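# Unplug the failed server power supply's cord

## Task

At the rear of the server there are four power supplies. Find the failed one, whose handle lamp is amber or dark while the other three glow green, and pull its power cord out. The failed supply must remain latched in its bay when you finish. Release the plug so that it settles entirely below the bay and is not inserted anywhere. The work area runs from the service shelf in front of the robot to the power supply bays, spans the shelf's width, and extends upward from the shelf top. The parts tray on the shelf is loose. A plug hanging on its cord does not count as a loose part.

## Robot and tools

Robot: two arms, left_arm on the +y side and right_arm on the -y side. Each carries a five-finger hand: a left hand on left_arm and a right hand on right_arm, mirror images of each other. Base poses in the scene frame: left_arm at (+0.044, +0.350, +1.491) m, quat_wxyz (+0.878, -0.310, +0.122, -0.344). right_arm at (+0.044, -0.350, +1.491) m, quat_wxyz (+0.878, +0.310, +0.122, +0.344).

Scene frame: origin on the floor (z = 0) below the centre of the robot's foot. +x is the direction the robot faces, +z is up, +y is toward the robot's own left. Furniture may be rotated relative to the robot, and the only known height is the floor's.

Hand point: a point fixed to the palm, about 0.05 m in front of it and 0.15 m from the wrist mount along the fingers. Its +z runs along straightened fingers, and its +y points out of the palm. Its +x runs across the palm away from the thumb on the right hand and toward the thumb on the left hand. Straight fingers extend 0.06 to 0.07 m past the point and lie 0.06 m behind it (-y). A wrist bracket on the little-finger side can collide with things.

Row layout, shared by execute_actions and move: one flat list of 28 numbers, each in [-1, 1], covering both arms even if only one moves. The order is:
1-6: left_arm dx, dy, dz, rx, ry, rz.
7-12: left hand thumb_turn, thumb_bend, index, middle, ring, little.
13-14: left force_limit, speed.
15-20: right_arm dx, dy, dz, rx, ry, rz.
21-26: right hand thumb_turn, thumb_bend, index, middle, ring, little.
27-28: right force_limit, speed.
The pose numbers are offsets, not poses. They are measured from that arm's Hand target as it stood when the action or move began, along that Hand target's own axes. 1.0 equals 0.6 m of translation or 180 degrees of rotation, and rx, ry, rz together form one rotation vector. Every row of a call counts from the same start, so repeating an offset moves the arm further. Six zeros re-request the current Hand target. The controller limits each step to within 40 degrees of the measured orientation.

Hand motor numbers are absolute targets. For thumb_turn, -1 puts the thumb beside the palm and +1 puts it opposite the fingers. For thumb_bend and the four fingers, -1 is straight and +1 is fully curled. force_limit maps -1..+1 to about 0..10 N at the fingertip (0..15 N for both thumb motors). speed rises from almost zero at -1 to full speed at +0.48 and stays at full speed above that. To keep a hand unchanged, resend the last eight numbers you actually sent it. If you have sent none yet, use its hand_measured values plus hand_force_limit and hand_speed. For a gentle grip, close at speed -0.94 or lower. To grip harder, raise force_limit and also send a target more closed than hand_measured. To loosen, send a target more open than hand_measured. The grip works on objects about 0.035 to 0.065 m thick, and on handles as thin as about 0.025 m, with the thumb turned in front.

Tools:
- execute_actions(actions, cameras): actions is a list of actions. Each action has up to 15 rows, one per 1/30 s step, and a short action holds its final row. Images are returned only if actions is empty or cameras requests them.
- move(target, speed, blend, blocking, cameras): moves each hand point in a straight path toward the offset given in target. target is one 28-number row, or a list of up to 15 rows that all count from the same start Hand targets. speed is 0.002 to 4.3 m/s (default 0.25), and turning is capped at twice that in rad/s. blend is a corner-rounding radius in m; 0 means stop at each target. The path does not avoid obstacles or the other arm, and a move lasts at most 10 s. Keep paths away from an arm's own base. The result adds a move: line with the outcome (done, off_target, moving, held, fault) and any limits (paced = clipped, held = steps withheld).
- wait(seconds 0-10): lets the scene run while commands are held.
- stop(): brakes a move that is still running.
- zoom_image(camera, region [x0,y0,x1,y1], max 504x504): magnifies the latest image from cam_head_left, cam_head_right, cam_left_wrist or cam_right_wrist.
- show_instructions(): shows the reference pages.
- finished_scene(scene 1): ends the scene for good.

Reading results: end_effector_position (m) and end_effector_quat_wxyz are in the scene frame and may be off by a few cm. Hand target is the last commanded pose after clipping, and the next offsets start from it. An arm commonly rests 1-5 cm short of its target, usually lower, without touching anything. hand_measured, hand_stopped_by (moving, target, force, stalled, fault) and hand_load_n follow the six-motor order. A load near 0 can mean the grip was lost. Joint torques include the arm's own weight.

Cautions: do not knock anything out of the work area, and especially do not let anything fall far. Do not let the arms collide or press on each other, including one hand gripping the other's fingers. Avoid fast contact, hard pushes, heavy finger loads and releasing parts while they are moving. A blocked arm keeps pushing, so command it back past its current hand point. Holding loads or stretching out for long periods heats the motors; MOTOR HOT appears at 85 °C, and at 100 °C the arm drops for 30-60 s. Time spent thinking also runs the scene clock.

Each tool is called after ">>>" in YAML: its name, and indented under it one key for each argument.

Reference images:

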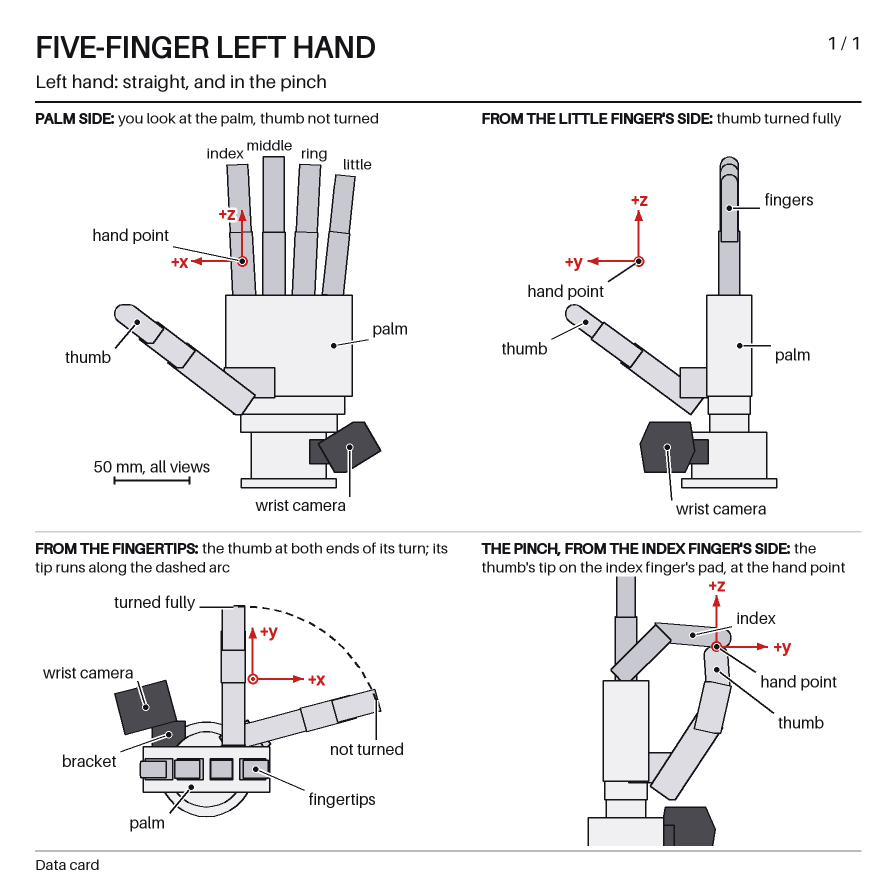

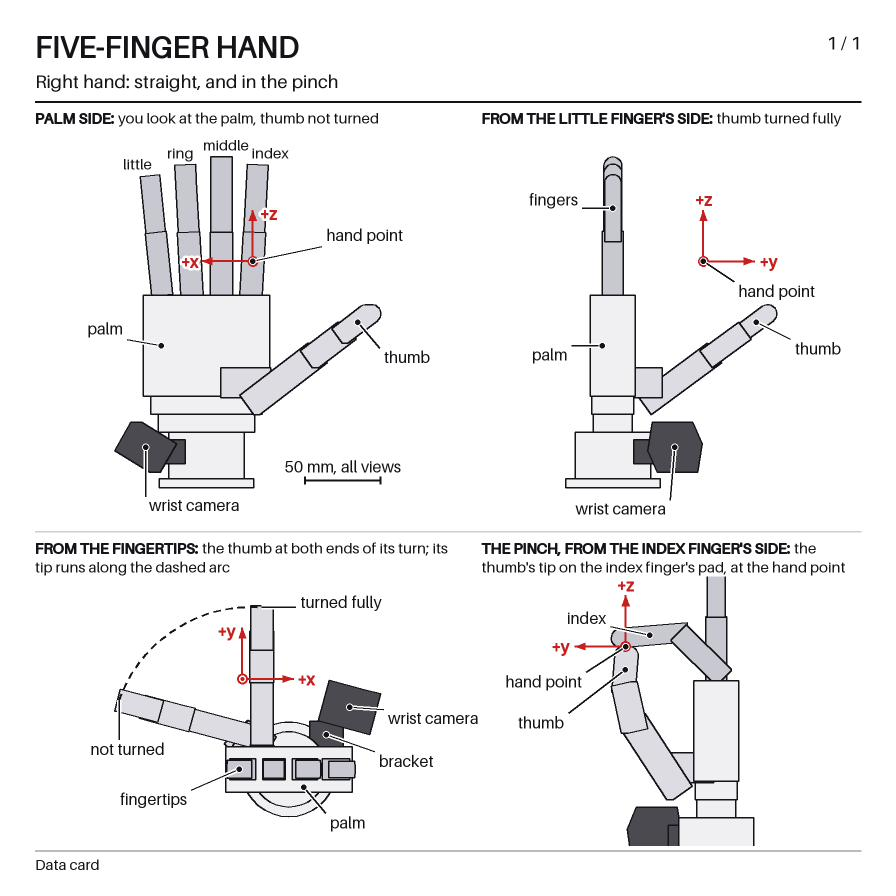

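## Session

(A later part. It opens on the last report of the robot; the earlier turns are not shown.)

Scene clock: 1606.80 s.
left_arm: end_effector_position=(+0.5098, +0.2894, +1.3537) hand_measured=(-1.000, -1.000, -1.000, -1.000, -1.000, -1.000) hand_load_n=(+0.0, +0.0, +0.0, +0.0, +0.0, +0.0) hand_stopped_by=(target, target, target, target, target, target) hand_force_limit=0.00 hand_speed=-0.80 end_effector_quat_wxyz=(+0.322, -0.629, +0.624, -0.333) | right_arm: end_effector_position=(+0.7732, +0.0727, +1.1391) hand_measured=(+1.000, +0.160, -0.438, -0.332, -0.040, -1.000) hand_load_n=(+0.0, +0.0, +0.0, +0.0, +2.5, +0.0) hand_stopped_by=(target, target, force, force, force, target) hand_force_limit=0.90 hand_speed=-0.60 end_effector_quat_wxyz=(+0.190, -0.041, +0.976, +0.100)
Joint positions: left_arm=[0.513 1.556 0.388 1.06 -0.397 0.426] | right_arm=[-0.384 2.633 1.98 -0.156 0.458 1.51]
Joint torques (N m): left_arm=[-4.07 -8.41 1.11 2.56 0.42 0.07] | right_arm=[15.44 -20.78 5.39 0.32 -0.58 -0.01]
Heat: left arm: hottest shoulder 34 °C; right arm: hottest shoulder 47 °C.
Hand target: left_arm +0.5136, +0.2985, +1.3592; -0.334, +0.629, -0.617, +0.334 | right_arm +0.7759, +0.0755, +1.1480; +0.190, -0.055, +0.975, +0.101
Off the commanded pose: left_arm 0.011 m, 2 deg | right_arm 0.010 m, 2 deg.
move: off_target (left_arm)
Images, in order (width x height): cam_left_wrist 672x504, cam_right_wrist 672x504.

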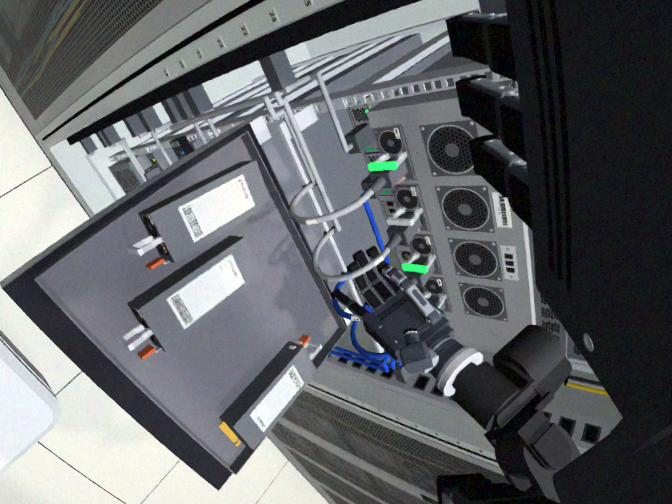

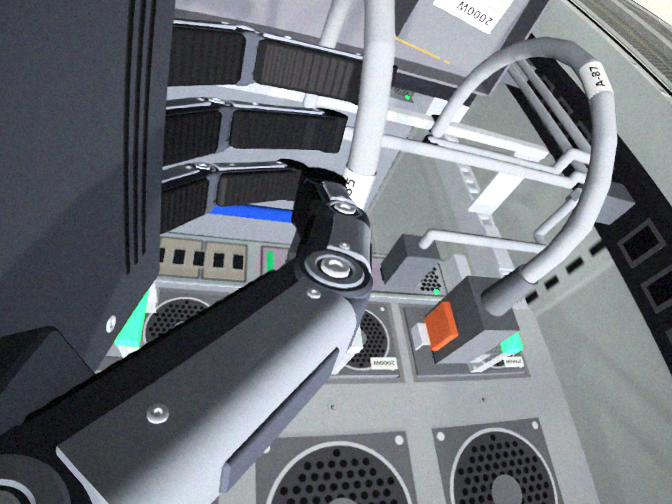

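>>> move:
  target:
    - [0,0,0,0,0,0,-1,-1,-1,-1,-1,-1,0,-0.8,0,0,0,0,0,0,1,0.16,-0.95,-0.95,-0.95,-1,0.2,0]
    - [0,0,0,0,0,0,-1,-1,-1,-1,-1,-1,0,-0.8,-0.0387,-0.015,-0.0638,0,0,0.025,1,0.16,-0.95,-0.95,-0.95,-1,0.2,0]
    - [0,0,0,0,0,0,-1,-1,-1,-1,-1,-1,0,-0.8,-0.1543,-0.0267,-0.0173,0,0,0.025,1,0.16,-0.95,-0.95,-0.95,-1,0.2,0]
  speed: 0.1
  cameras: ["cam_right_wrist"]

>>> zoom_image:
  camera: "cam_right_wrist"
  region: [160, 60, 460, 300]

Scene clock: 1627.83 s.
left_arm: end_effector_position=(+0.5098, +0.2894, +1.3537) hand_measured=(-1.000, -1.000, -1.000, -1.000, -1.000, -1.000) hand_load_n=(+0.0, +0.0, +0.0, +0.0, +0.0, +0.0) hand_stopped_by=(target, target, target, target, target, target) hand_force_limit=0.00 hand_speed=-0.80 end_effector_quat_wxyz=(+0.322, -0.629, +0.624, -0.333) | right_arm: end_effector_position=(+0.8302, +0.0741, +1.1810) hand_measured=(+1.000, +0.160, -0.950, -0.950, -0.950, -1.000) hand_load_n=(+0.0, +0.0, -0.5, +0.0, +0.0, +0.0) hand_stopped_by=(target, target, target, target, target, target) hand_force_limit=0.20 hand_speed=0.00 end_effector_quat_wxyz=(+0.166, -0.033, +0.979, +0.113)
Joint positions: left_arm=[0.513 1.556 0.388 1.06 -0.397 0.426] | right_arm=[-0.371 2.661 2.237 -0.44 0.444 1.569]
Joint torques (N m): left_arm=[-4.13 -8.35 1.05 2.54 0.43 0.08] | right_arm=[14.33 -20.84 10.69 1.11 0.01 0.12]
Heat: left arm: hottest shoulder 34 °C; right arm: hottest shoulder 47 °C.
Hand target: left_arm +0.5136, +0.2985, +1.3592; -0.334, +0.629, -0.617, +0.334 | right_arm +0.8596, +0.0640, +1.1899; +0.186, -0.016, +0.976, +0.108
Off the commanded pose: left_arm 0.011 m, 2 deg | right_arm 0.033 m, 3 deg.
move: off_target (left_arm, right_arm)
Images, in order (width x height): cam_right_wrist 672x504.

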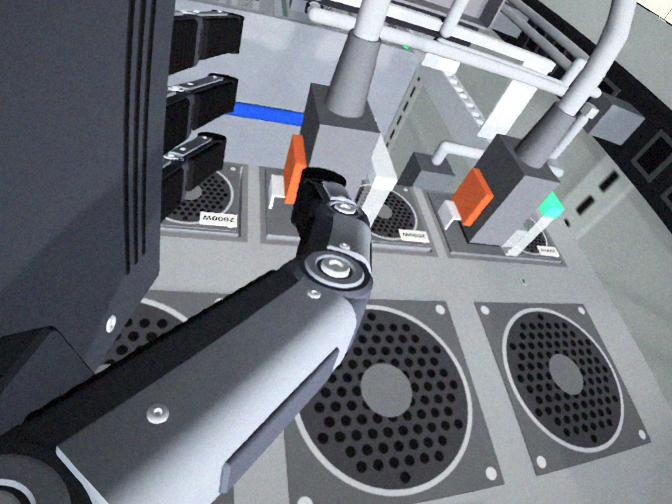

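Scaled by 1.680 from the camera's 672x504 image, which has a finer 960x720 frame.

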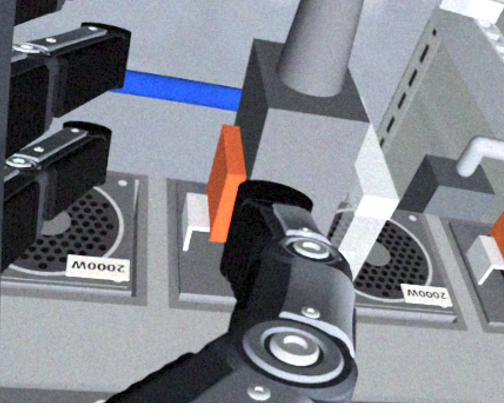

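>>> move:
  target: [0,0,0,0,0,0,-1,-1,-1,-1,-1,-1,0,-0.8,0.0122,-0.0082,0.0667,0,0,0,1,0.16,-0.95,-0.95,-0.95,-1,0.2,0]
  speed: 0.07
  cameras: ["cam_right_wrist"]

>>> zoom_image:
  camera: "cam_right_wrist"
  region: [160, 60, 460, 300]

Scene clock: 1639.07 s.
left_arm: end_effector_position=(+0.5098, +0.2894, +1.3537) hand_measured=(-1.000, -1.000, -1.000, -1.000, -1.000, -1.000) hand_load_n=(+0.0, +0.0, +0.0, +0.0, +0.0, +0.0) hand_stopped_by=(target, target, target, target, target, target) hand_force_limit=0.00 hand_speed=-0.80 end_effector_quat_wxyz=(+0.322, -0.629, +0.624, -0.333) | right_arm: end_effector_position=(+0.8387, +0.0861, +1.1554) hand_measured=(+1.000, +0.160, -0.950, -0.950, -0.950, -1.000) hand_load_n=(-1.5, -0.5, +0.5, +0.0, +0.0, +0.0) hand_stopped_by=(target, target, target, target, target, target) hand_force_limit=0.20 hand_speed=0.00 end_effector_quat_wxyz=(+0.169, -0.037, +0.978, +0.112)
Joint positions: left_arm=[0.513 1.556 0.388 1.06 -0.397 0.426] | right_arm=[-0.381 2.769 2.397 -0.483 0.437 1.549]
Joint torques (N m): left_arm=[-4.13 -8.53 1.05 2.59 0.42 0.07] | right_arm=[13.86 -19.6 10.96 1.68 -0.53 0.18]
Heat: left arm: hottest shoulder 34 °C; right arm: hottest shoulder 47 °C.
Hand target: left_arm +0.5136, +0.2985, +1.3592; -0.334, +0.629, -0.617, +0.334 | right_arm +0.8675, +0.0680, +1.1498; +0.186, -0.016, +0.976, +0.108
Off the commanded pose: left_arm 0.011 m, 2 deg | right_arm 0.034 m, 3 deg.
move: off_target (left_arm, right_arm)
Images, in order (width x height): cam_right_wrist 672x504.

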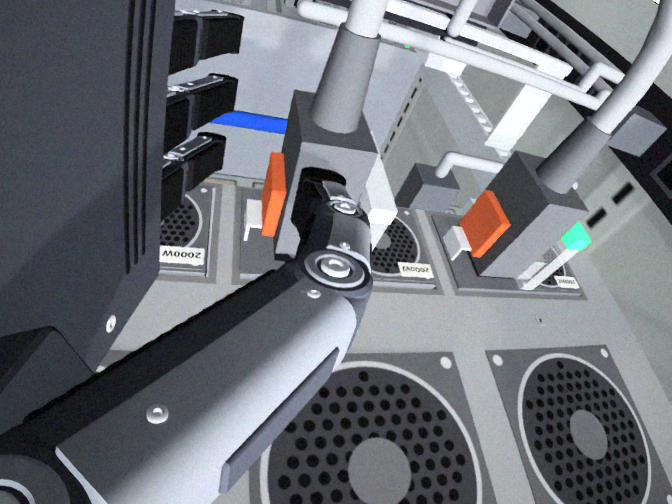

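Scaled by 1.680 from the camera's 672x504 image, which has a finer 960x720 frame.

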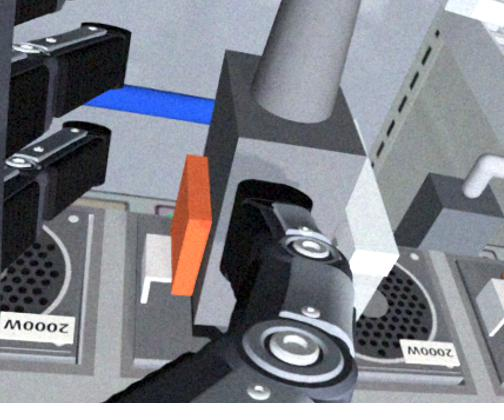

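>>> move:
  target: [0,0,0,0,0,0,-1,-1,-1,-1,-1,-1,0,-0.8,0,0,0,0,0,0,1,0.16,0.1,0.1,0.15,-1,0.2,-0.7]
  speed: 0.05

>>> move:
  target: [0,0,0,0,0,0,-1,-1,-1,-1,-1,-1,0,-0.8,0,0,0,0,0,0,1,0.16,0.13,0.13,0.3,-1,0.9,-0.4]
  speed: 0.05

>>> move:
  target: [0,0,0,0,0,0,-1,-1,-1,-1,-1,-1,0,-0.8,0.052,0.02,-0.019,0,0,0,1,0.16,0.13,0.13,0.5,-1,0.9,-0.4]
  speed: 0.05

Scene clock: 1649.23 s.
left_arm: end_effector_position=(+0.5098, +0.2894, +1.3537) hand_measured=(-1.000, -1.000, -1.000, -1.000, -1.000, -1.000) hand_load_n=(-0.5, +0.0, +0.0, +0.0, -0.5, +0.0) hand_stopped_by=(target, target, target, target, target, target) hand_force_limit=0.00 hand_speed=-0.80 end_effector_quat_wxyz=(+0.322, -0.629, +0.624, -0.333) | right_arm: end_effector_position=(+0.8383, +0.0852, +1.1534) hand_measured=(+1.000, +0.158, -0.456, -0.348, -0.070, -1.000) hand_load_n=(+4.0, +9.5, -0.5, +10.5, +11.5, +0.0) hand_stopped_by=(target, target, force, force, force, target) hand_force_limit=0.20 hand_speed=-0.70 end_effector_quat_wxyz=(+0.168, -0.039, +0.979, +0.111)
Joint positions: left_arm=[0.513 1.556 0.388 1.06 -0.397 0.426] | right_arm=[-0.383 2.772 2.4 -0.486 0.437 1.546]
Joint torques (N m): left_arm=[-4.25 -8.59 1.07 2.51 0.43 0.07] | right_arm=[14.1 -20.07 11.22 1.5 -0.51 0.15]
Heat: left arm: hottest shoulder 34 °C; right arm: hottest shoulder 47 °C.
Hand target: left_arm +0.5136, +0.2985, +1.3592; -0.334, +0.629, -0.617, +0.334 | right_arm +0.8675, +0.0680, +1.1498; +0.186, -0.016, +0.976, +0.108
Off the commanded pose: left_arm 0.011 m, 2 deg | right_arm 0.034 m, 3 deg.
move: off_target (left_arm, right_arm)

Scene clock: 1649.73 s.
left_arm: end_effector_position=(+0.5098, +0.2894, +1.3537) hand_measured=(-1.000, -1.000, -1.000, -1.000, -1.000, -1.000) hand_load_n=(+0.0, +0.0, +0.0, +0.0, +0.0, +0.0) hand_stopped_by=(target, target, target, target, target, target) hand_force_limit=0.00 hand_speed=-0.80 end_effector_quat_wxyz=(+0.322, -0.629, +0.624, -0.333) | right_arm: end_effector_position=(+0.8383, +0.0848, +1.1525) hand_measured=(+1.000, +0.156, -0.416, -0.348, -0.070, -1.000) hand_load_n=(+2.5, +12.5, +17.0, +5.5, +8.0, +0.0) hand_stopped_by=(target, target, force, force, force, target) hand_force_limit=0.90 hand_speed=-0.40 end_effector_quat_wxyz=(+0.167, -0.038, +0.979, +0.111)
Joint positions: left_arm=[0.513 1.556 0.388 1.06 -0.397 0.426] | right_arm=[-0.384 2.773 2.402 -0.486 0.438 1.547]
Joint torques (N m): left_arm=[-4.13 -8.53 1.07 2.54 0.43 0.06] | right_arm=[14.45 -19.72 10.8 1.57 -0.49 0.15]
Heat: left arm: hottest shoulder 34 °C; right arm: hottest shoulder 47 °C.
Hand target: left_arm +0.5136, +0.2985, +1.3592; -0.334, +0.629, -0.617, +0.334 | right_arm +0.8674, +0.0680, +1.1498; +0.186, -0.016, +0.976, +0.108
Off the commanded pose: left_arm 0.011 m, 2 deg | right_arm 0.034 m, 3 deg.
move: off_target (left_arm, right_arm)

Scene clock: 1650.97 s.
left_arm: end_effector_position=(+0.5098, +0.2894, +1.3537) hand_measured=(-1.000, -1.000, -1.000, -1.000, -1.000, -1.000) hand_load_n=(+0.0, +0.0, +0.0, +0.0, +0.0, +0.0) hand_stopped_by=(target, target, target, target, target, target) hand_force_limit=0.00 hand_speed=-0.80 end_effector_quat_wxyz=(+0.322, -0.629, +0.624, -0.333) | right_arm: end_effector_position=(+0.8360, +0.0834, +1.1522) hand_measured=(+1.000, +0.156, -0.416, -0.346, -0.046, -1.000) hand_load_n=(+13.0, +15.5, +16.0, +3.5, +14.0, +0.0) hand_stopped_by=(target, target, force, force, force, target) hand_force_limit=0.90 hand_speed=-0.40 end_effector_quat_wxyz=(+0.189, -0.014, +0.975, +0.115)
Joint positions: left_arm=[0.513 1.556 0.388 1.06 -0.397 0.426] | right_arm=[-0.384 2.741 2.299 -0.36 0.439 1.565]
Joint torques (N m): left_arm=[-4.13 -8.47 1.06 2.55 0.42 0.07] | right_arm=[15.33 -22.59 3.96 0.8 -0.02 0.14]
Heat: left arm: hottest shoulder 34 °C; right arm: hottest shoulder 47 °C.
Hand target: left_arm +0.5136, +0.2985, +1.3592; -0.334, +0.629, -0.617, +0.334 | right_arm +0.8336, +0.0774, +1.1513; +0.186, -0.016, +0.976, +0.108
Off the commanded pose: left_arm 0.011 m, 2 deg | right_arm 0.007 m, 1 deg.
move: off_target (left_arm)

>>> move:
  target: [0,0,0,0,0,0,-1,-1,-1,-1,-1,-1,0,-0.8,0.0333,0,-0.012,0,0,0,1,0.16,0.13,0.2,0.5,-1,0.9,-0.5]
  speed: 0.05

>>> move:
  target: [0,0,0,0,0,0,-1,-1,-1,-1,-1,-1,0,-0.8,0.0333,0,-0.012,0,0,0,1,0.16,0.13,0.2,0.5,-1,0.9,-0.5]
  speed: 0.05

Scene clock: 1657.17 s.
left_arm: end_effector_position=(+0.5098, +0.2894, +1.3537) hand_measured=(-1.000, -1.000, -1.000, -1.000, -1.000, -1.000) hand_load_n=(-0.5, -0.5, +0.0, +0.0, +0.0, +0.0) hand_stopped_by=(target, target, target, target, target, target) hand_force_limit=0.00 hand_speed=-0.80 end_effector_quat_wxyz=(+0.322, -0.629, +0.624, -0.333) | right_arm: end_effector_position=(+0.8312, +0.0834, +1.1513) hand_measured=(+1.000, +0.156, -0.416, -0.314, -0.046, -1.000) hand_load_n=(+22.5, +17.5, +22.0, +23.5, +4.0, +0.0) hand_stopped_by=(target, target, force, force, force, target) hand_force_limit=0.90 hand_speed=-0.50 end_effector_quat_wxyz=(+0.209, +0.006, +0.970, +0.121)
Joint positions: left_arm=[0.513 1.556 0.388 1.06 -0.397 0.426] | right_arm=[-0.384 2.721 2.213 -0.245 0.434 1.581]
Joint torques (N m): left_arm=[-4.07 -8.47 1.06 2.54 0.42 0.07] | right_arm=[15.74 -24.18 0.62 -0.31 0.18 -0.05]
Heat: left arm: hottest shoulder 34 °C; right arm: hottest shoulder 48 °C.
Hand target: left_arm +0.5136, +0.2985, +1.3592; -0.334, +0.629, -0.617, +0.334 | right_arm +0.8125, +0.0760, +1.1505; +0.186, -0.016, +0.976, +0.108
Off the commanded pose: left_arm 0.011 m, 2 deg | right_arm 0.020 m, 4 deg.
move: off_target (left_arm, right_arm)

Scene clock: 1658.17 s.
left_arm: end_effector_position=(+0.5098, +0.2894, +1.3537) hand_measured=(-1.000, -1.000, -1.000, -1.000, -1.000, -1.000) hand_load_n=(+0.0, +0.0, +0.0, +0.0, +0.0, +0.0) hand_stopped_by=(target, target, target, target, target, target) hand_force_limit=0.00 hand_speed=-0.80 end_effector_quat_wxyz=(+0.322, -0.629, +0.624, -0.333) | right_arm: end_effector_position=(+0.8243, +0.0827, +1.1511) hand_measured=(+0.998, +0.156, -0.416, -0.316, -0.044, -1.000) hand_load_n=(+26.0, +17.0, +29.5, +28.5, +0.0, +0.0) hand_stopped_by=(target, target, force, force, force, target) hand_force_limit=0.90 hand_speed=-0.50 end_effector_quat_wxyz=(+0.220, +0.019, +0.967, +0.126)
Joint positions: left_arm=[0.513 1.556 0.388 1.06 -0.397 0.426] | right_arm=[-0.384 2.703 2.145 -0.167 0.428 1.594]
Joint torques (N m): left_arm=[-4.07 -8.35 1.06 2.59 0.41 0.08] | right_arm=[15.62 -24.18 -2.26 -1.01 0.52 -0.09]
Heat: left arm: hottest shoulder 34 °C; right arm: hottest shoulder 47 °C.
Hand target: left_arm +0.5136, +0.2985, +1.3592; -0.334, +0.629, -0.617, +0.334 | right_arm +0.7913, +0.0747, +1.1497; +0.186, -0.016, +0.976, +0.108
Off the commanded pose: left_arm 0.011 m, 2 deg | right_arm 0.034 m, 6 deg.
move: off_target (left_arm, right_arm)

>>> move:
  target: [0,0,0,0,0,0,-1,-1,-1,-1,-1,-1,0,-0.8,0.02,0,-0.007,0,0,0,1,0.16,0.13,0.2,0.5,-1,0.9,-0.5]
  speed: 0.05
  cameras: ["cam_left_wrist","cam_right_wrist"]

>>> zoom_image:
  camera: "cam_right_wrist"
  region: [160, 60, 460, 300]

>>> zoom_image:
  camera: "cam_left_wrist"
  region: [340, 170, 480, 310]

Scene clock: 1665.50 s.
left_arm: end_effector_position=(+0.5098, +0.2894, +1.3537) hand_measured=(-1.000, -1.000, -1.000, -1.000, -1.000, -1.000) hand_load_n=(-0.5, +0.0, +0.0, +0.0, +0.0, +0.0) hand_stopped_by=(target, target, target, target, target, target) hand_force_limit=0.00 hand_speed=-0.80 end_effector_quat_wxyz=(+0.322, -0.629, +0.624, -0.333) | right_arm: end_effector_position=(+0.8206, +0.0798, +1.1528) hand_measured=(+0.998, +0.154, -0.416, -0.316, -0.044, -1.000) hand_load_n=(+24.0, +22.0, +24.5, +26.5, -0.5, +0.0) hand_stopped_by=(target, target, force, force, force, target) hand_force_limit=0.90 hand_speed=-0.50 end_effector_quat_wxyz=(+0.223, +0.035, +0.965, +0.131)
Joint positions: left_arm=[0.513 1.556 0.388 1.06 -0.397 0.426] | right_arm=[-0.384 2.686 2.101 -0.127 0.427 1.622]
Joint torques (N m): left_arm=[-4.07 -8.47 1.06 2.55 0.43 0.08] | right_arm=[15.74 -24 -2.33 -1.14 0.64 -0.4]
Heat: left arm: hottest shoulder 34 °C; right arm: hottest shoulder 47 °C.
Hand target: left_arm +0.5136, +0.2985, +1.3592; -0.334, +0.629, -0.617, +0.334 | right_arm +0.7786, +0.0738, +1.1491; +0.186, -0.016, +0.976, +0.108
Off the commanded pose: left_arm 0.011 m, 2 deg | right_arm 0.043 m, 8 deg.
move: off_target (left_arm, right_arm)
Images, in order (width x height): cam_left_wrist 672x504, cam_right_wrist 672x504.

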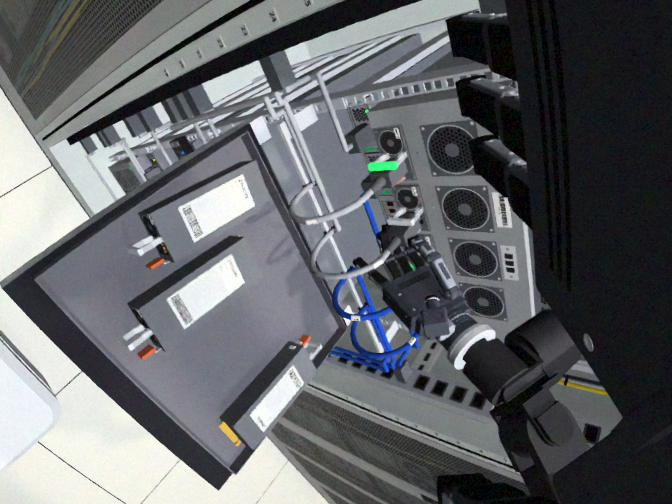

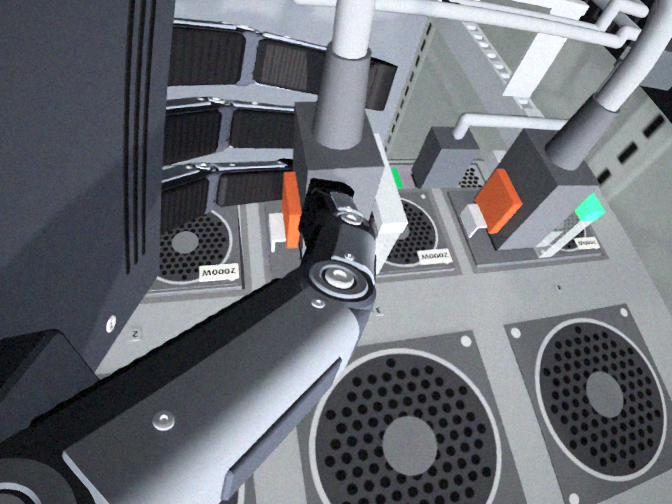

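Scaled by 1.680 from the camera's 672x504 image, which has a finer 960x720 frame.

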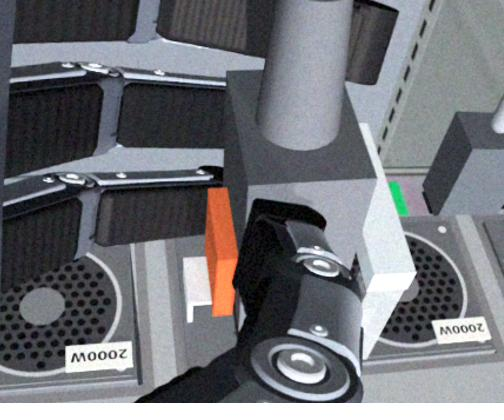

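Scaled by 3.600 from the camera's 672x504 image, which has a finer 960x720 frame.

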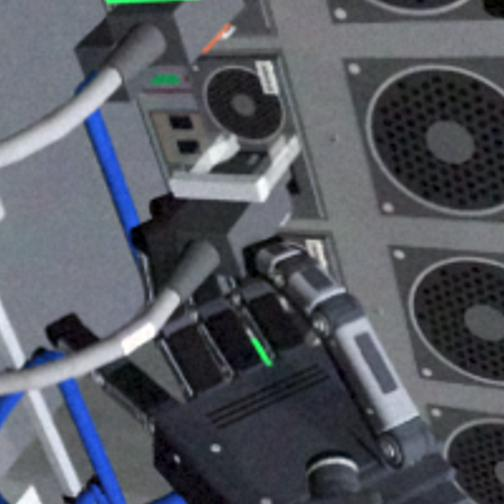

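>>> move:
  target:
    - [0,0,0,0,0,0,-1,-1,-1,-1,-1,-1,0,-0.8,0.01,0,-0.004,0,0,0.02,1,0.16,0.13,0.2,0.5,-1,0.9,-0.5]
    - [0,0,0,0,0,0,-1,-1,-1,-1,-1,-1,0,-0.8,0.02,0,-0.007,0,0,0,1,0.16,0.13,0.2,0.5,-1,0.9,-0.5]
  speed: 0.05

Scene clock: 1675.07 s.
left_arm: end_effector_position=(+0.5098, +0.2894, +1.3537) hand_measured=(-1.000, -1.000, -1.000, -1.000, -1.000, -1.000) hand_load_n=(+0.0, +0.0, +0.0, +0.0, +0.0, +0.0) hand_stopped_by=(target, target, target, target, target, target) hand_force_limit=0.00 hand_speed=-0.80 end_effector_quat_wxyz=(+0.322, -0.629, +0.624, -0.333) | right_arm: end_effector_position=(+0.7684, +0.0688, +1.1396) hand_measured=(+1.000, +0.160, -0.414, -0.312, -0.044, -1.000) hand_load_n=(+0.0, +0.0, +0.0, +0.0, +3.0, +0.0) hand_stopped_by=(target, target, force, force, force, target) hand_force_limit=0.90 hand_speed=-0.50 end_effector_quat_wxyz=(+0.183, -0.004, +0.977, +0.108)
Joint positions: left_arm=[0.513 1.556 0.388 1.06 -0.397 0.426] | right_arm=[-0.384 2.619 1.942 -0.139 0.456 1.59]
Joint torques (N m): left_arm=[-4.07 -8.53 1.07 2.55 0.43 0.08] | right_arm=[15.85 -20.6 3.19 1.14 -0.39 -0.05]
Heat: left arm: hottest shoulder 34 °C; right arm: hottest shoulder 48 °C.
Hand target: left_arm +0.5136, +0.2985, +1.3592; -0.334, +0.629, -0.617, +0.334 | right_arm +0.7659, +0.0731, +1.1485; +0.186, -0.016, +0.976, +0.108
Off the commanded pose: left_arm 0.011 m, 2 deg | right_arm 0.010 m, 1 deg.
move: off_target (left_arm)

>>> move:
  target:
    - [0,0,0,0,0,0,-1,-1,-1,-1,-1,-1,0,-0.8,0,0,0,0,0,0,1,0.16,-0.95,-0.95,-0.95,-1,0.2,0]
    - [0,0,0,0,0,0,-1,-1,-1,-1,-1,-1,0,-0.8,-0.0473,-0.0088,-0.0588,0,0,0,1,0.16,-0.95,-0.95,-0.95,-1,0.2,0]
    - [0,0,0,0,0,0,-1,-1,-1,-1,-1,-1,0,-0.8,-0.1633,-0.0113,-0.0127,0,0,0,1,0.16,-0.95,-0.95,-0.95,-1,0.2,0]
  speed: 0.1
  cameras: ["cam_right_wrist","cam_left_wrist"]

>>> zoom_image:
  camera: "cam_right_wrist"
  region: [160, 60, 460, 300]

>>> zoom_image:
  camera: "cam_left_wrist"
  region: [340, 170, 480, 310]

Scene clock: 1691.30 s.
left_arm: end_effector_position=(+0.5098, +0.2894, +1.3537) hand_measured=(-1.000, -1.000, -1.000, -1.000, -1.000, -1.000) hand_load_n=(+0.0, +0.0, +0.0, +0.0, +0.0, +0.0) hand_stopped_by=(target, target, target, target, target, target) hand_force_limit=0.00 hand_speed=-0.80 end_effector_quat_wxyz=(+0.322, -0.629, +0.624, -0.333) | right_arm: end_effector_position=(+0.8297, +0.0728, +1.1843) hand_measured=(+1.000, +0.160, -0.950, -0.950, -0.950, -1.000) hand_load_n=(+0.0, +0.0, -0.5, +0.0, +0.0, +0.0) hand_stopped_by=(target, target, target, target, target, target) hand_force_limit=0.20 hand_speed=0.00 end_effector_quat_wxyz=(+0.170, -0.030, +0.978, +0.114)
Joint positions: left_arm=[0.513 1.556 0.388 1.06 -0.397 0.426] | right_arm=[-0.37 2.647 2.212 -0.42 0.444 1.57]
Joint torques (N m): left_arm=[-4.07 -8.53 1.03 2.56 0.42 0.08] | right_arm=[14.97 -20.13 10.43 1.11 0.01 0.19]
Heat: left arm: hottest shoulder 34 °C; right arm: hottest shoulder 47 °C.
Hand target: left_arm +0.5136, +0.2985, +1.3592; -0.334, +0.629, -0.617, +0.334 | right_arm +0.8548, +0.0639, +1.1900; +0.186, -0.016, +0.976, +0.108
Off the commanded pose: left_arm 0.011 m, 2 deg | right_arm 0.027 m, 3 deg.
move: off_target (left_arm, right_arm)
Images, in order (width x height): cam_left_wrist 672x504, cam_right_wrist 672x504.

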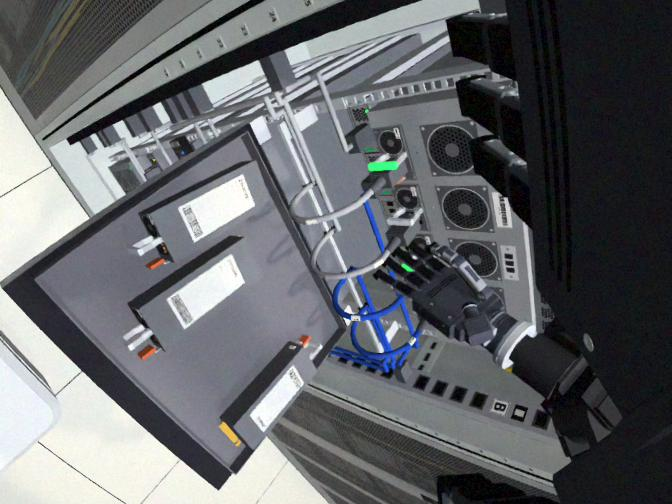

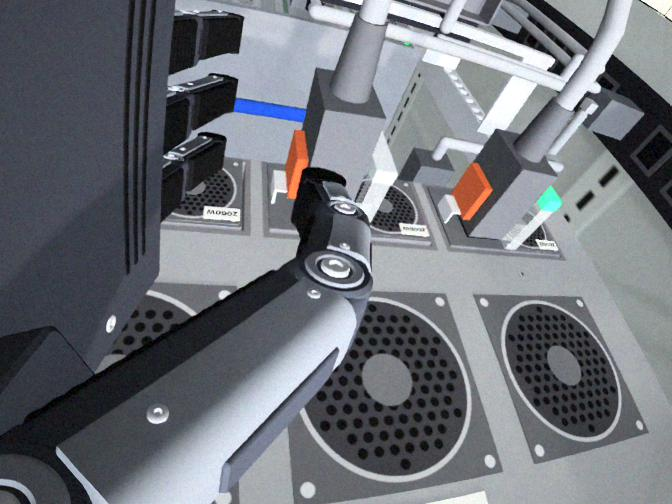

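Scaled by 1.680 from the camera's 672x504 image, which has a finer 960x720 frame.

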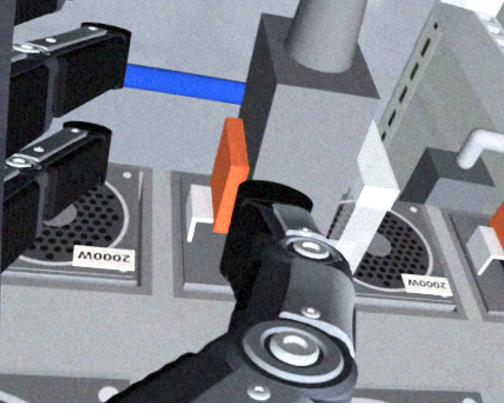

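Scaled by 3.600 from the camera's 672x504 image, which has a finer 960x720 frame.

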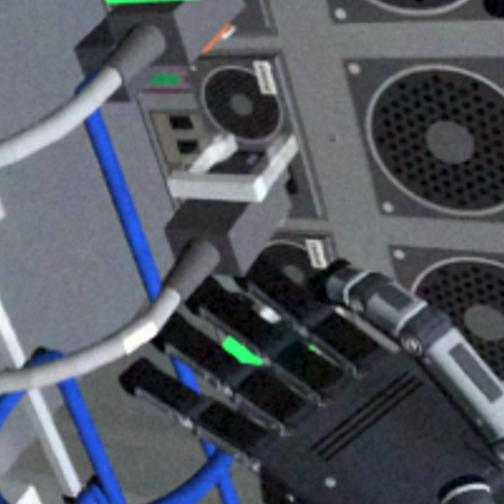

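>>> move:
  target:
    - [0,0,0,0,0,0,-1,-1,-1,-1,-1,-1,0,-0.8,0.0245,-0.0072,0.0618,0,0,0,1,0.16,-0.95,-0.95,-0.95,-1,0.2,0]
  speed: 0.07
  cameras: ["cam_right_wrist"]

>>> zoom_image:
  camera: "cam_right_wrist"
  region: [160, 60, 460, 300]

Scene clock: 1702.87 s.
left_arm: end_effector_position=(+0.5098, +0.2894, +1.3537) hand_measured=(-1.000, -1.000, -1.000, -1.000, -1.000, -1.000) hand_load_n=(+0.0, +0.0, +0.0, +0.0, +0.0, +0.0) hand_stopped_by=(target, target, target, target, target, target) hand_force_limit=0.00 hand_speed=-0.80 end_effector_quat_wxyz=(+0.322, -0.629, +0.624, -0.333) | right_arm: end_effector_position=(+0.8369, +0.0822, +1.1588) hand_measured=(+1.000, +0.160, -0.950, -0.950, -0.950, -1.000) hand_load_n=(-0.5, +0.0, +0.5, +0.0, +0.0, +0.0) hand_stopped_by=(target, target, target, target, target, target) hand_force_limit=0.20 hand_speed=0.00 end_effector_quat_wxyz=(+0.178, -0.027, +0.977, +0.113)
Joint positions: left_arm=[0.513 1.556 0.388 1.06 -0.397 0.426] | right_arm=[-0.381 2.736 2.323 -0.42 0.44 1.556]
Joint torques (N m): left_arm=[-4.25 -8.59 1.06 2.51 0.43 0.07] | right_arm=[13.45 -19.49 9.73 1.1 -0.58 0.08]
Heat: left arm: hottest shoulder 34 °C; right arm: hottest shoulder 48 °C.
Hand target: left_arm +0.5136, +0.2985, +1.3592; -0.334, +0.629, -0.617, +0.334 | right_arm +0.8547, +0.0678, +1.1500; +0.186, -0.016, +0.976, +0.108
Off the commanded pose: left_arm 0.011 m, 2 deg | right_arm 0.025 m, 2 deg.
move: off_target (left_arm, right_arm)
Images, in order (width x height): cam_right_wrist 672x504.

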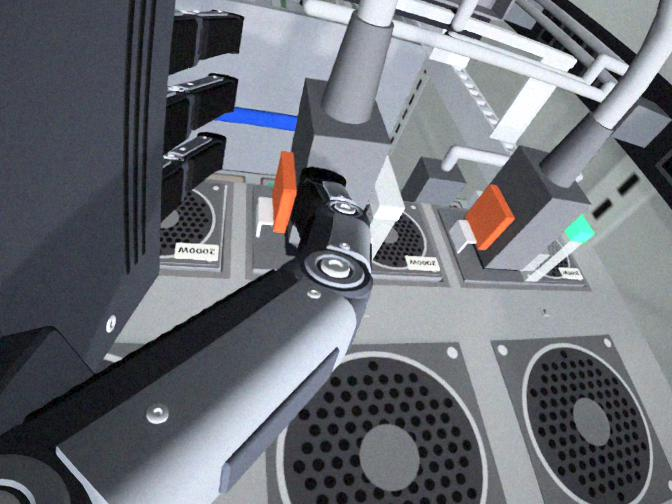

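Scaled by 1.680 from the camera's 672x504 image, which has a finer 960x720 frame.

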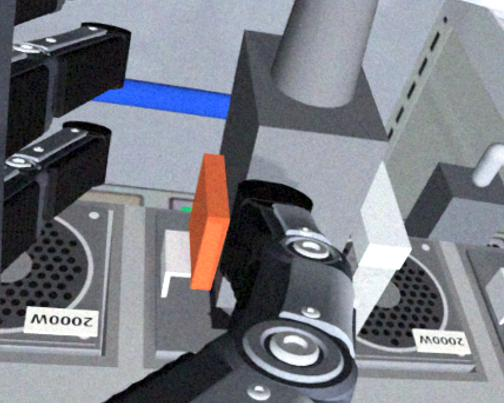

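>>> move:
  target:
    - [0,0,0,0,0,0,-1,-1,-1,-1,-1,-1,0,-0.8,0.0158,0.0177,0.0122,0,0,0,1,0.16,-0.95,-0.95,-0.95,-1,0.2,0]
  speed: 0.07
  cameras: ["cam_right_wrist"]

>>> zoom_image:
  camera: "cam_right_wrist"
  region: [160, 60, 460, 300]

Scene clock: 1708.70 s.
left_arm: end_effector_position=(+0.5098, +0.2894, +1.3537) hand_measured=(-1.000, -1.000, -1.000, -1.000, -1.000, -1.000) hand_load_n=(+0.0, +0.0, +0.0, +0.0, +0.0, +0.0) hand_stopped_by=(target, target, target, target, target, target) hand_force_limit=0.00 hand_speed=-0.80 end_effector_quat_wxyz=(+0.322, -0.629, +0.624, -0.333) | right_arm: end_effector_position=(+0.8381, +0.0853, +1.1549) hand_measured=(+1.000, +0.160, -0.950, -0.950, -0.950, -1.000) hand_load_n=(-1.5, -1.0, +0.0, +0.0, +0.0, +0.0) hand_stopped_by=(target, target, target, target, target, target) hand_force_limit=0.20 hand_speed=0.00 end_effector_quat_wxyz=(+0.180, -0.026, +0.977, +0.113)
Joint positions: left_arm=[0.513 1.556 0.388 1.06 -0.397 0.426] | right_arm=[-0.381 2.754 2.347 -0.42 0.44 1.556]
Joint torques (N m): left_arm=[-4.25 -8.47 1.07 2.51 0.43 0.07] | right_arm=[14.86 -18.73 9.95 1.32 -0.36 0.2]
Heat: left arm: hottest shoulder 34 °C; right arm: hottest shoulder 47 °C.
Hand target: left_arm +0.5136, +0.2985, +1.3592; -0.334, +0.629, -0.617, +0.334 | right_arm +0.8479, +0.0798, +1.1421; +0.186, -0.016, +0.976, +0.108
Off the commanded pose: left_arm 0.011 m, 2 deg | right_arm 0.017 m, 1 deg.
move: off_target (left_arm, right_arm)
Images, in order (width x height): cam_right_wrist 672x504.

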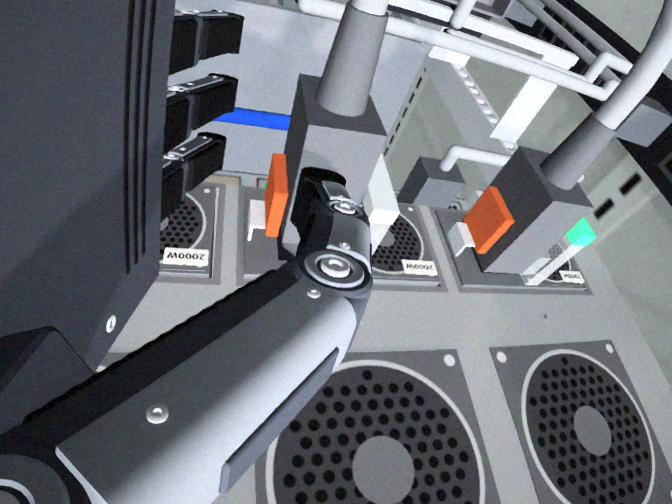

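Scaled by 1.680 from the camera's 672x504 image, which has a finer 960x720 frame.

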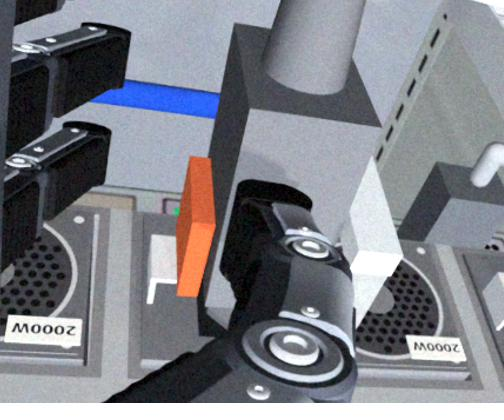

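>>> move:
  target:
    - [0,0,0,0,0,0,-1,-1,-1,-1,-1,-1,0,-0.8,0,0,0,0,0,0,1,0.16,0.1,0.1,0.15,-1,0.2,-0.7]
    - [0,0,0,0,0,0,-1,-1,-1,-1,-1,-1,0,-0.8,0,0,0,0,0,0,1,0.16,0.13,0.13,0.3,-1,0.9,-0.4]
  speed: 0.05

>>> move:
  target:
    - [0,0,0,0,0,0,-1,-1,-1,-1,-1,-1,0,-0.8,0.0462,0.0067,-0.0318,0,0,0,1,0.16,0.16,0.16,0.4,-1,0.9,-0.5]
  speed: 0.05

Scene clock: 1718.57 s.
left_arm: end_effector_position=(+0.5098, +0.2894, +1.3537) hand_measured=(-1.000, -1.000, -1.000, -1.000, -1.000, -1.000) hand_load_n=(+0.0, +0.0, +0.0, +0.0, +0.0, +0.0) hand_stopped_by=(target, target, target, target, target, target) hand_force_limit=0.00 hand_speed=-0.80 end_effector_quat_wxyz=(+0.322, -0.629, +0.624, -0.333) | right_arm: end_effector_position=(+0.8375, +0.0844, +1.1507) hand_measured=(+1.000, +0.156, -0.388, -0.310, -0.222, -1.000) hand_load_n=(+3.5, +14.0, +8.0, +17.0, +14.0, +0.0) hand_stopped_by=(target, target, force, force, force, target) hand_force_limit=0.90 hand_speed=-0.40 end_effector_quat_wxyz=(+0.180, -0.025, +0.977, +0.109)
Joint positions: left_arm=[0.513 1.556 0.388 1.06 -0.397 0.426] | right_arm=[-0.383 2.761 2.353 -0.42 0.446 1.556]
Joint torques (N m): left_arm=[-4.07 -8.59 1.02 2.54 0.42 0.08] | right_arm=[14.62 -18.9 9.69 1.22 -0.51 0.19]
Heat: left arm: hottest shoulder 34 °C; right arm: hottest shoulder 46 °C.
Hand target: left_arm +0.5136, +0.2985, +1.3592; -0.334, +0.629, -0.617, +0.334 | right_arm +0.8479, +0.0798, +1.1420; +0.186, -0.016, +0.976, +0.108
Off the commanded pose: left_arm 0.011 m, 2 deg | right_arm 0.014 m, 1 deg.
move: off_target (left_arm, right_arm); target 2's new numbers were sent with right_arm's hand 0.016 m and 1 deg from that target

Scene clock: 1719.80 s.
left_arm: end_effector_position=(+0.5098, +0.2894, +1.3537) hand_measured=(-1.000, -1.000, -1.000, -1.000, -1.000, -1.000) hand_load_n=(-0.5, +0.0, +0.0, +0.0, +0.0, +0.0) hand_stopped_by=(target, target, target, target, target, target) hand_force_limit=0.00 hand_speed=-0.80 end_effector_quat_wxyz=(+0.322, -0.629, +0.624, -0.333) | right_arm: end_effector_position=(+0.8317, +0.0839, +1.1497) hand_measured=(+1.000, +0.156, -0.368, -0.310, -0.222, -1.000) hand_load_n=(+16.5, +15.5, +27.5, +19.0, +6.5, +0.0) hand_stopped_by=(target, target, force, force, force, target) hand_force_limit=0.90 hand_speed=-0.50 end_effector_quat_wxyz=(+0.207, +0.000, +0.972, +0.115)
Joint positions: left_arm=[0.513 1.556 0.388 1.06 -0.397 0.426] | right_arm=[-0.383 2.728 2.231 -0.263 0.443 1.572]
Joint torques (N m): left_arm=[-4.19 -8.41 1.07 2.55 0.43 0.07] | right_arm=[16.44 -24 1.47 -0.14 0 0.12]
Heat: left arm: hottest shoulder 34 °C; right arm: hottest shoulder 46 °C.
Hand target: left_arm +0.5136, +0.2985, +1.3592; -0.334, +0.629, -0.617, +0.334 | right_arm +0.8149, +0.0798, +1.1500; +0.186, -0.016, +0.976, +0.108
Off the commanded pose: left_arm 0.011 m, 2 deg | right_arm 0.017 m, 3 deg.
move: off_target (left_arm, right_arm)

>>> move:
  target:
    - [0,0,0,0,0,0,-1,-1,-1,-1,-1,-1,0,-0.8,0.0464,0.0036,-0.018,0,0,0,1,0.16,0.16,0.16,0.5,-1,0.9,-0.5]
  speed: 0.05
  cameras: ["cam_right_wrist","cam_left_wrist"]

>>> zoom_image:
  camera: "cam_right_wrist"
  region: [160, 60, 460, 300]

>>> zoom_image:
  camera: "cam_left_wrist"
  region: [340, 170, 480, 310]

Scene clock: 1726.63 s.
left_arm: end_effector_position=(+0.5098, +0.2894, +1.3537) hand_measured=(-1.000, -1.000, -1.000, -1.000, -1.000, -1.000) hand_load_n=(+0.0, +0.0, +0.0, +0.0, +0.0, +0.0) hand_stopped_by=(target, target, target, target, target, target) hand_force_limit=0.00 hand_speed=-0.80 end_effector_quat_wxyz=(+0.322, -0.629, +0.624, -0.333) | right_arm: end_effector_position=(+0.7821, +0.0753, +1.1379) hand_measured=(+1.000, +0.154, -0.368, -0.310, -0.188, -1.000) hand_load_n=(+9.5, +24.0, +11.5, +9.0, +25.0, +0.0) hand_stopped_by=(target, target, force, force, force, target) hand_force_limit=0.90 hand_speed=-0.50 end_effector_quat_wxyz=(+0.179, -0.015, +0.978, +0.106)
Joint positions: left_arm=[0.513 1.556 0.388 1.06 -0.397 0.426] | right_arm=[-0.383 2.655 2.035 -0.207 0.457 1.574]
Joint torques (N m): left_arm=[-4.13 -8.53 1.11 2.54 0.42 0.07] | right_arm=[15.91 -21.13 4.18 1.35 -0.31 0.16]
Heat: left arm: hottest shoulder 34 °C; right arm: hottest shoulder 47 °C.
Hand target: left_arm +0.5136, +0.2985, +1.3592; -0.334, +0.629, -0.617, +0.334 | right_arm +0.7849, +0.0798, +1.1499; +0.186, -0.016, +0.976, +0.108
Off the commanded pose: left_arm 0.011 m, 2 deg | right_arm 0.013 m, 1 deg.
move: off_target (left_arm, right_arm)
Images, in order (width x height): cam_left_wrist 672x504, cam_right_wrist 672x504.

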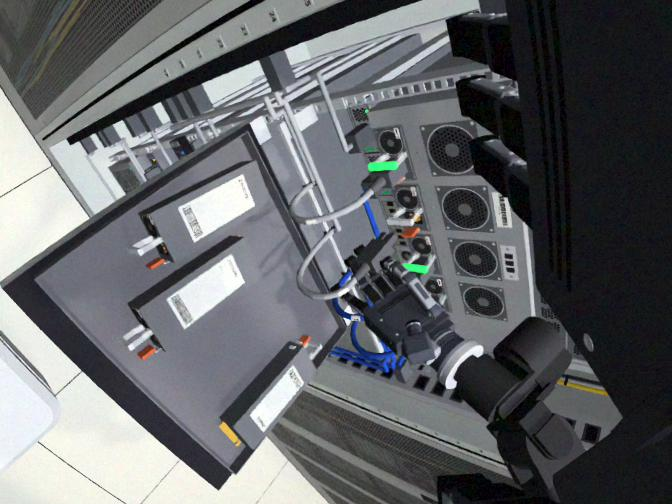

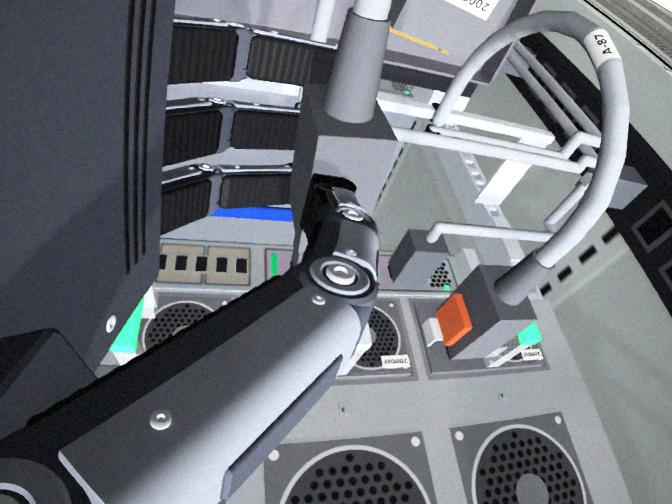

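Scaled by 1.680 from the camera's 672x504 image, which has a finer 960x720 frame.

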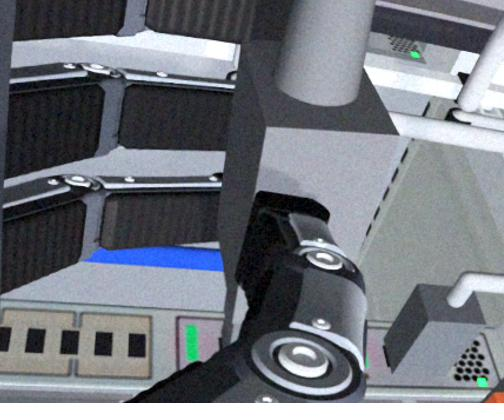

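Scaled by 3.600 from the camera's 672x504 image, which has a finer 960x720 frame.

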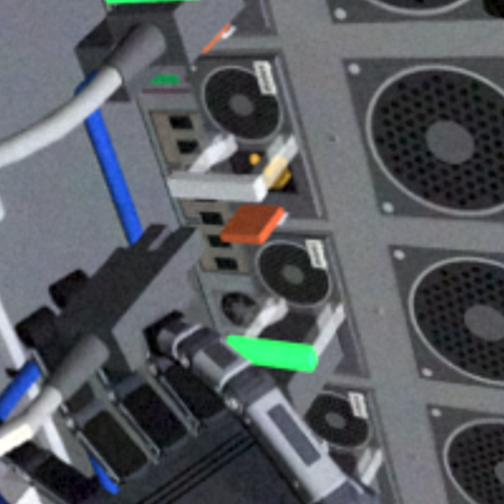

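>>> move:
  target:
    - [0,0,0,0,0,0,-1,-1,-1,-1,-1,-1,0,-0.8,0.0142,0.038,0.0212,0,0,0,1,0.16,0.16,0.16,0.5,-1,0.9,-0.5]
  speed: 0.06
  cameras: ["all"]

Scene clock: 1744.50 s.
left_arm: end_effector_position=(+0.5098, +0.2894, +1.3537) hand_measured=(-1.000, -1.000, -1.000, -1.000, -1.000, -1.000) hand_load_n=(+0.0, +0.0, +0.0, +0.0, +0.0, +0.0) hand_stopped_by=(target, target, target, target, target, target) hand_force_limit=0.00 hand_speed=-0.80 end_effector_quat_wxyz=(+0.322, -0.629, +0.624, -0.333) | right_arm: end_effector_position=(+0.7772, +0.0894, +1.1335) hand_measured=(+1.000, +0.154, -0.368, -0.310, -0.188, -1.000) hand_load_n=(+10.0, +24.0, +11.5, +8.5, +25.0, +0.0) hand_stopped_by=(target, target, force, force, force, target) hand_force_limit=0.90 hand_speed=-0.50 end_effector_quat_wxyz=(+0.180, -0.016, +0.978, +0.103)
Joint positions: left_arm=[0.513 1.556 0.388 1.06 -0.397 0.426] | right_arm=[-0.369 2.685 2.063 -0.207 0.47 1.581]
Joint torques (N m): left_arm=[-4.01 -8.41 1.09 2.52 0.43 0.08] | right_arm=[17.08 -18.67 7.54 0.81 -0.32 0.25]
Heat: left arm: hottest shoulder 34 °C; right arm: hottest shoulder 45 °C.
Hand target: left_arm +0.5136, +0.2985, +1.3592; -0.334, +0.629, -0.617, +0.334 | right_arm +0.7799, +0.1049, +1.1400; +0.186, -0.016, +0.976, +0.108
Off the commanded pose: left_arm 0.011 m, 2 deg | right_arm 0.017 m, 1 deg.
move: off_target (left_arm, right_arm)

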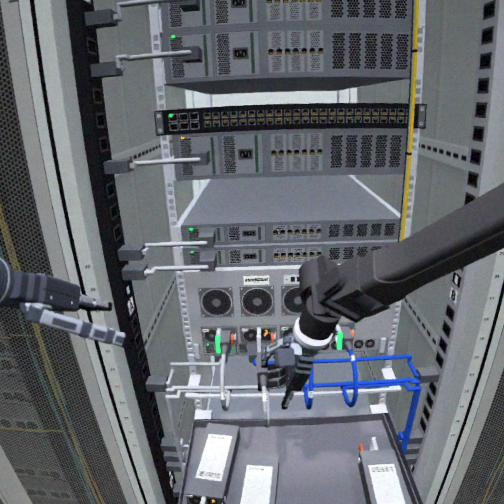

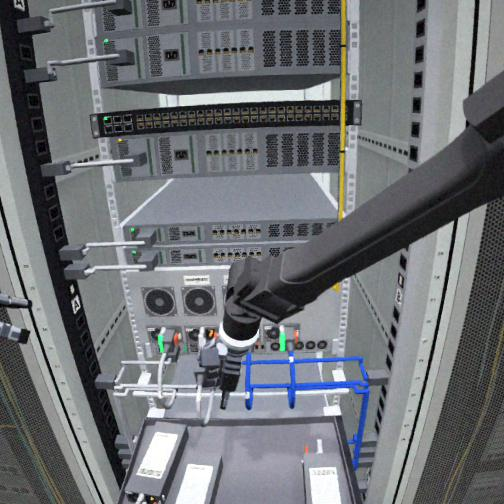

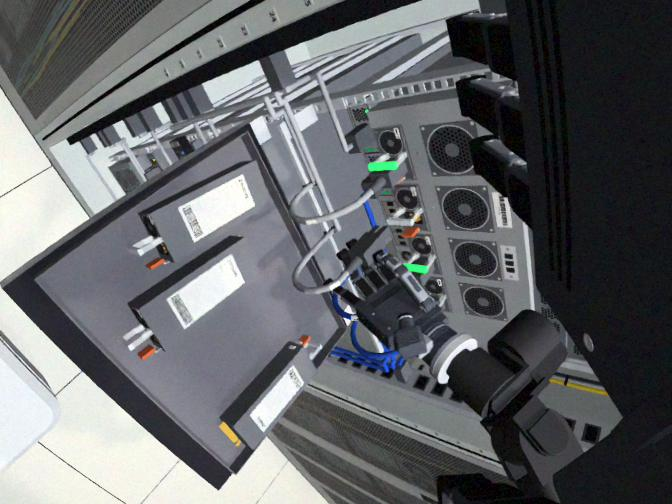

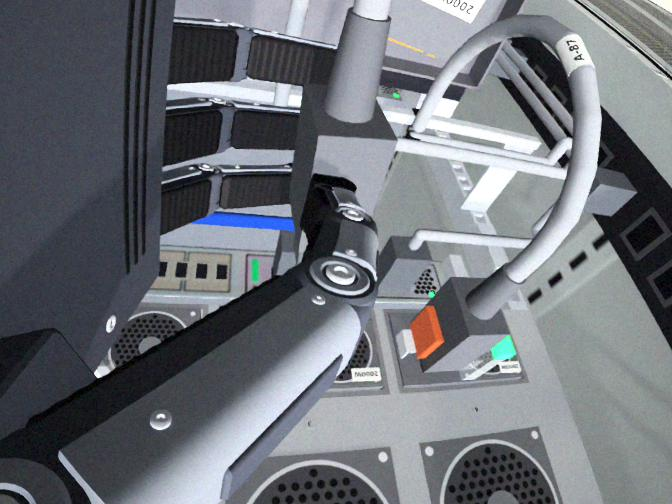

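>>> zoom_image:
  camera: "cam_left_wrist"
  region: [260, 180, 480, 400]

>>> zoom_image:
  camera: "cam_head_right"
  region: [100, 300, 380, 460]

Scaled by 2.291 from the camera's 672x504 image, which has a finer 960x720 frame.

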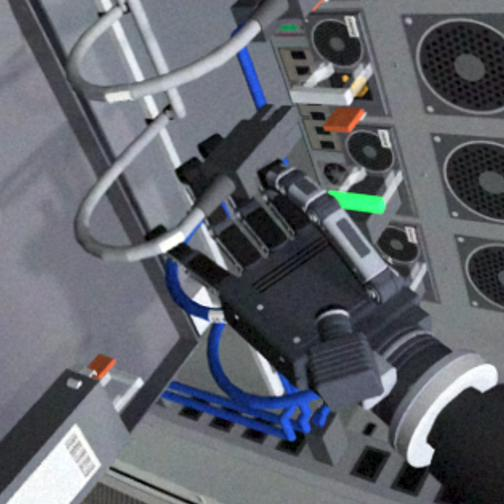

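Scaled by 1.800 from the camera's 504x504 image, which has a finer 720x720 frame.

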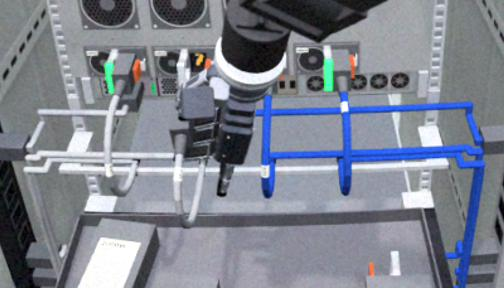

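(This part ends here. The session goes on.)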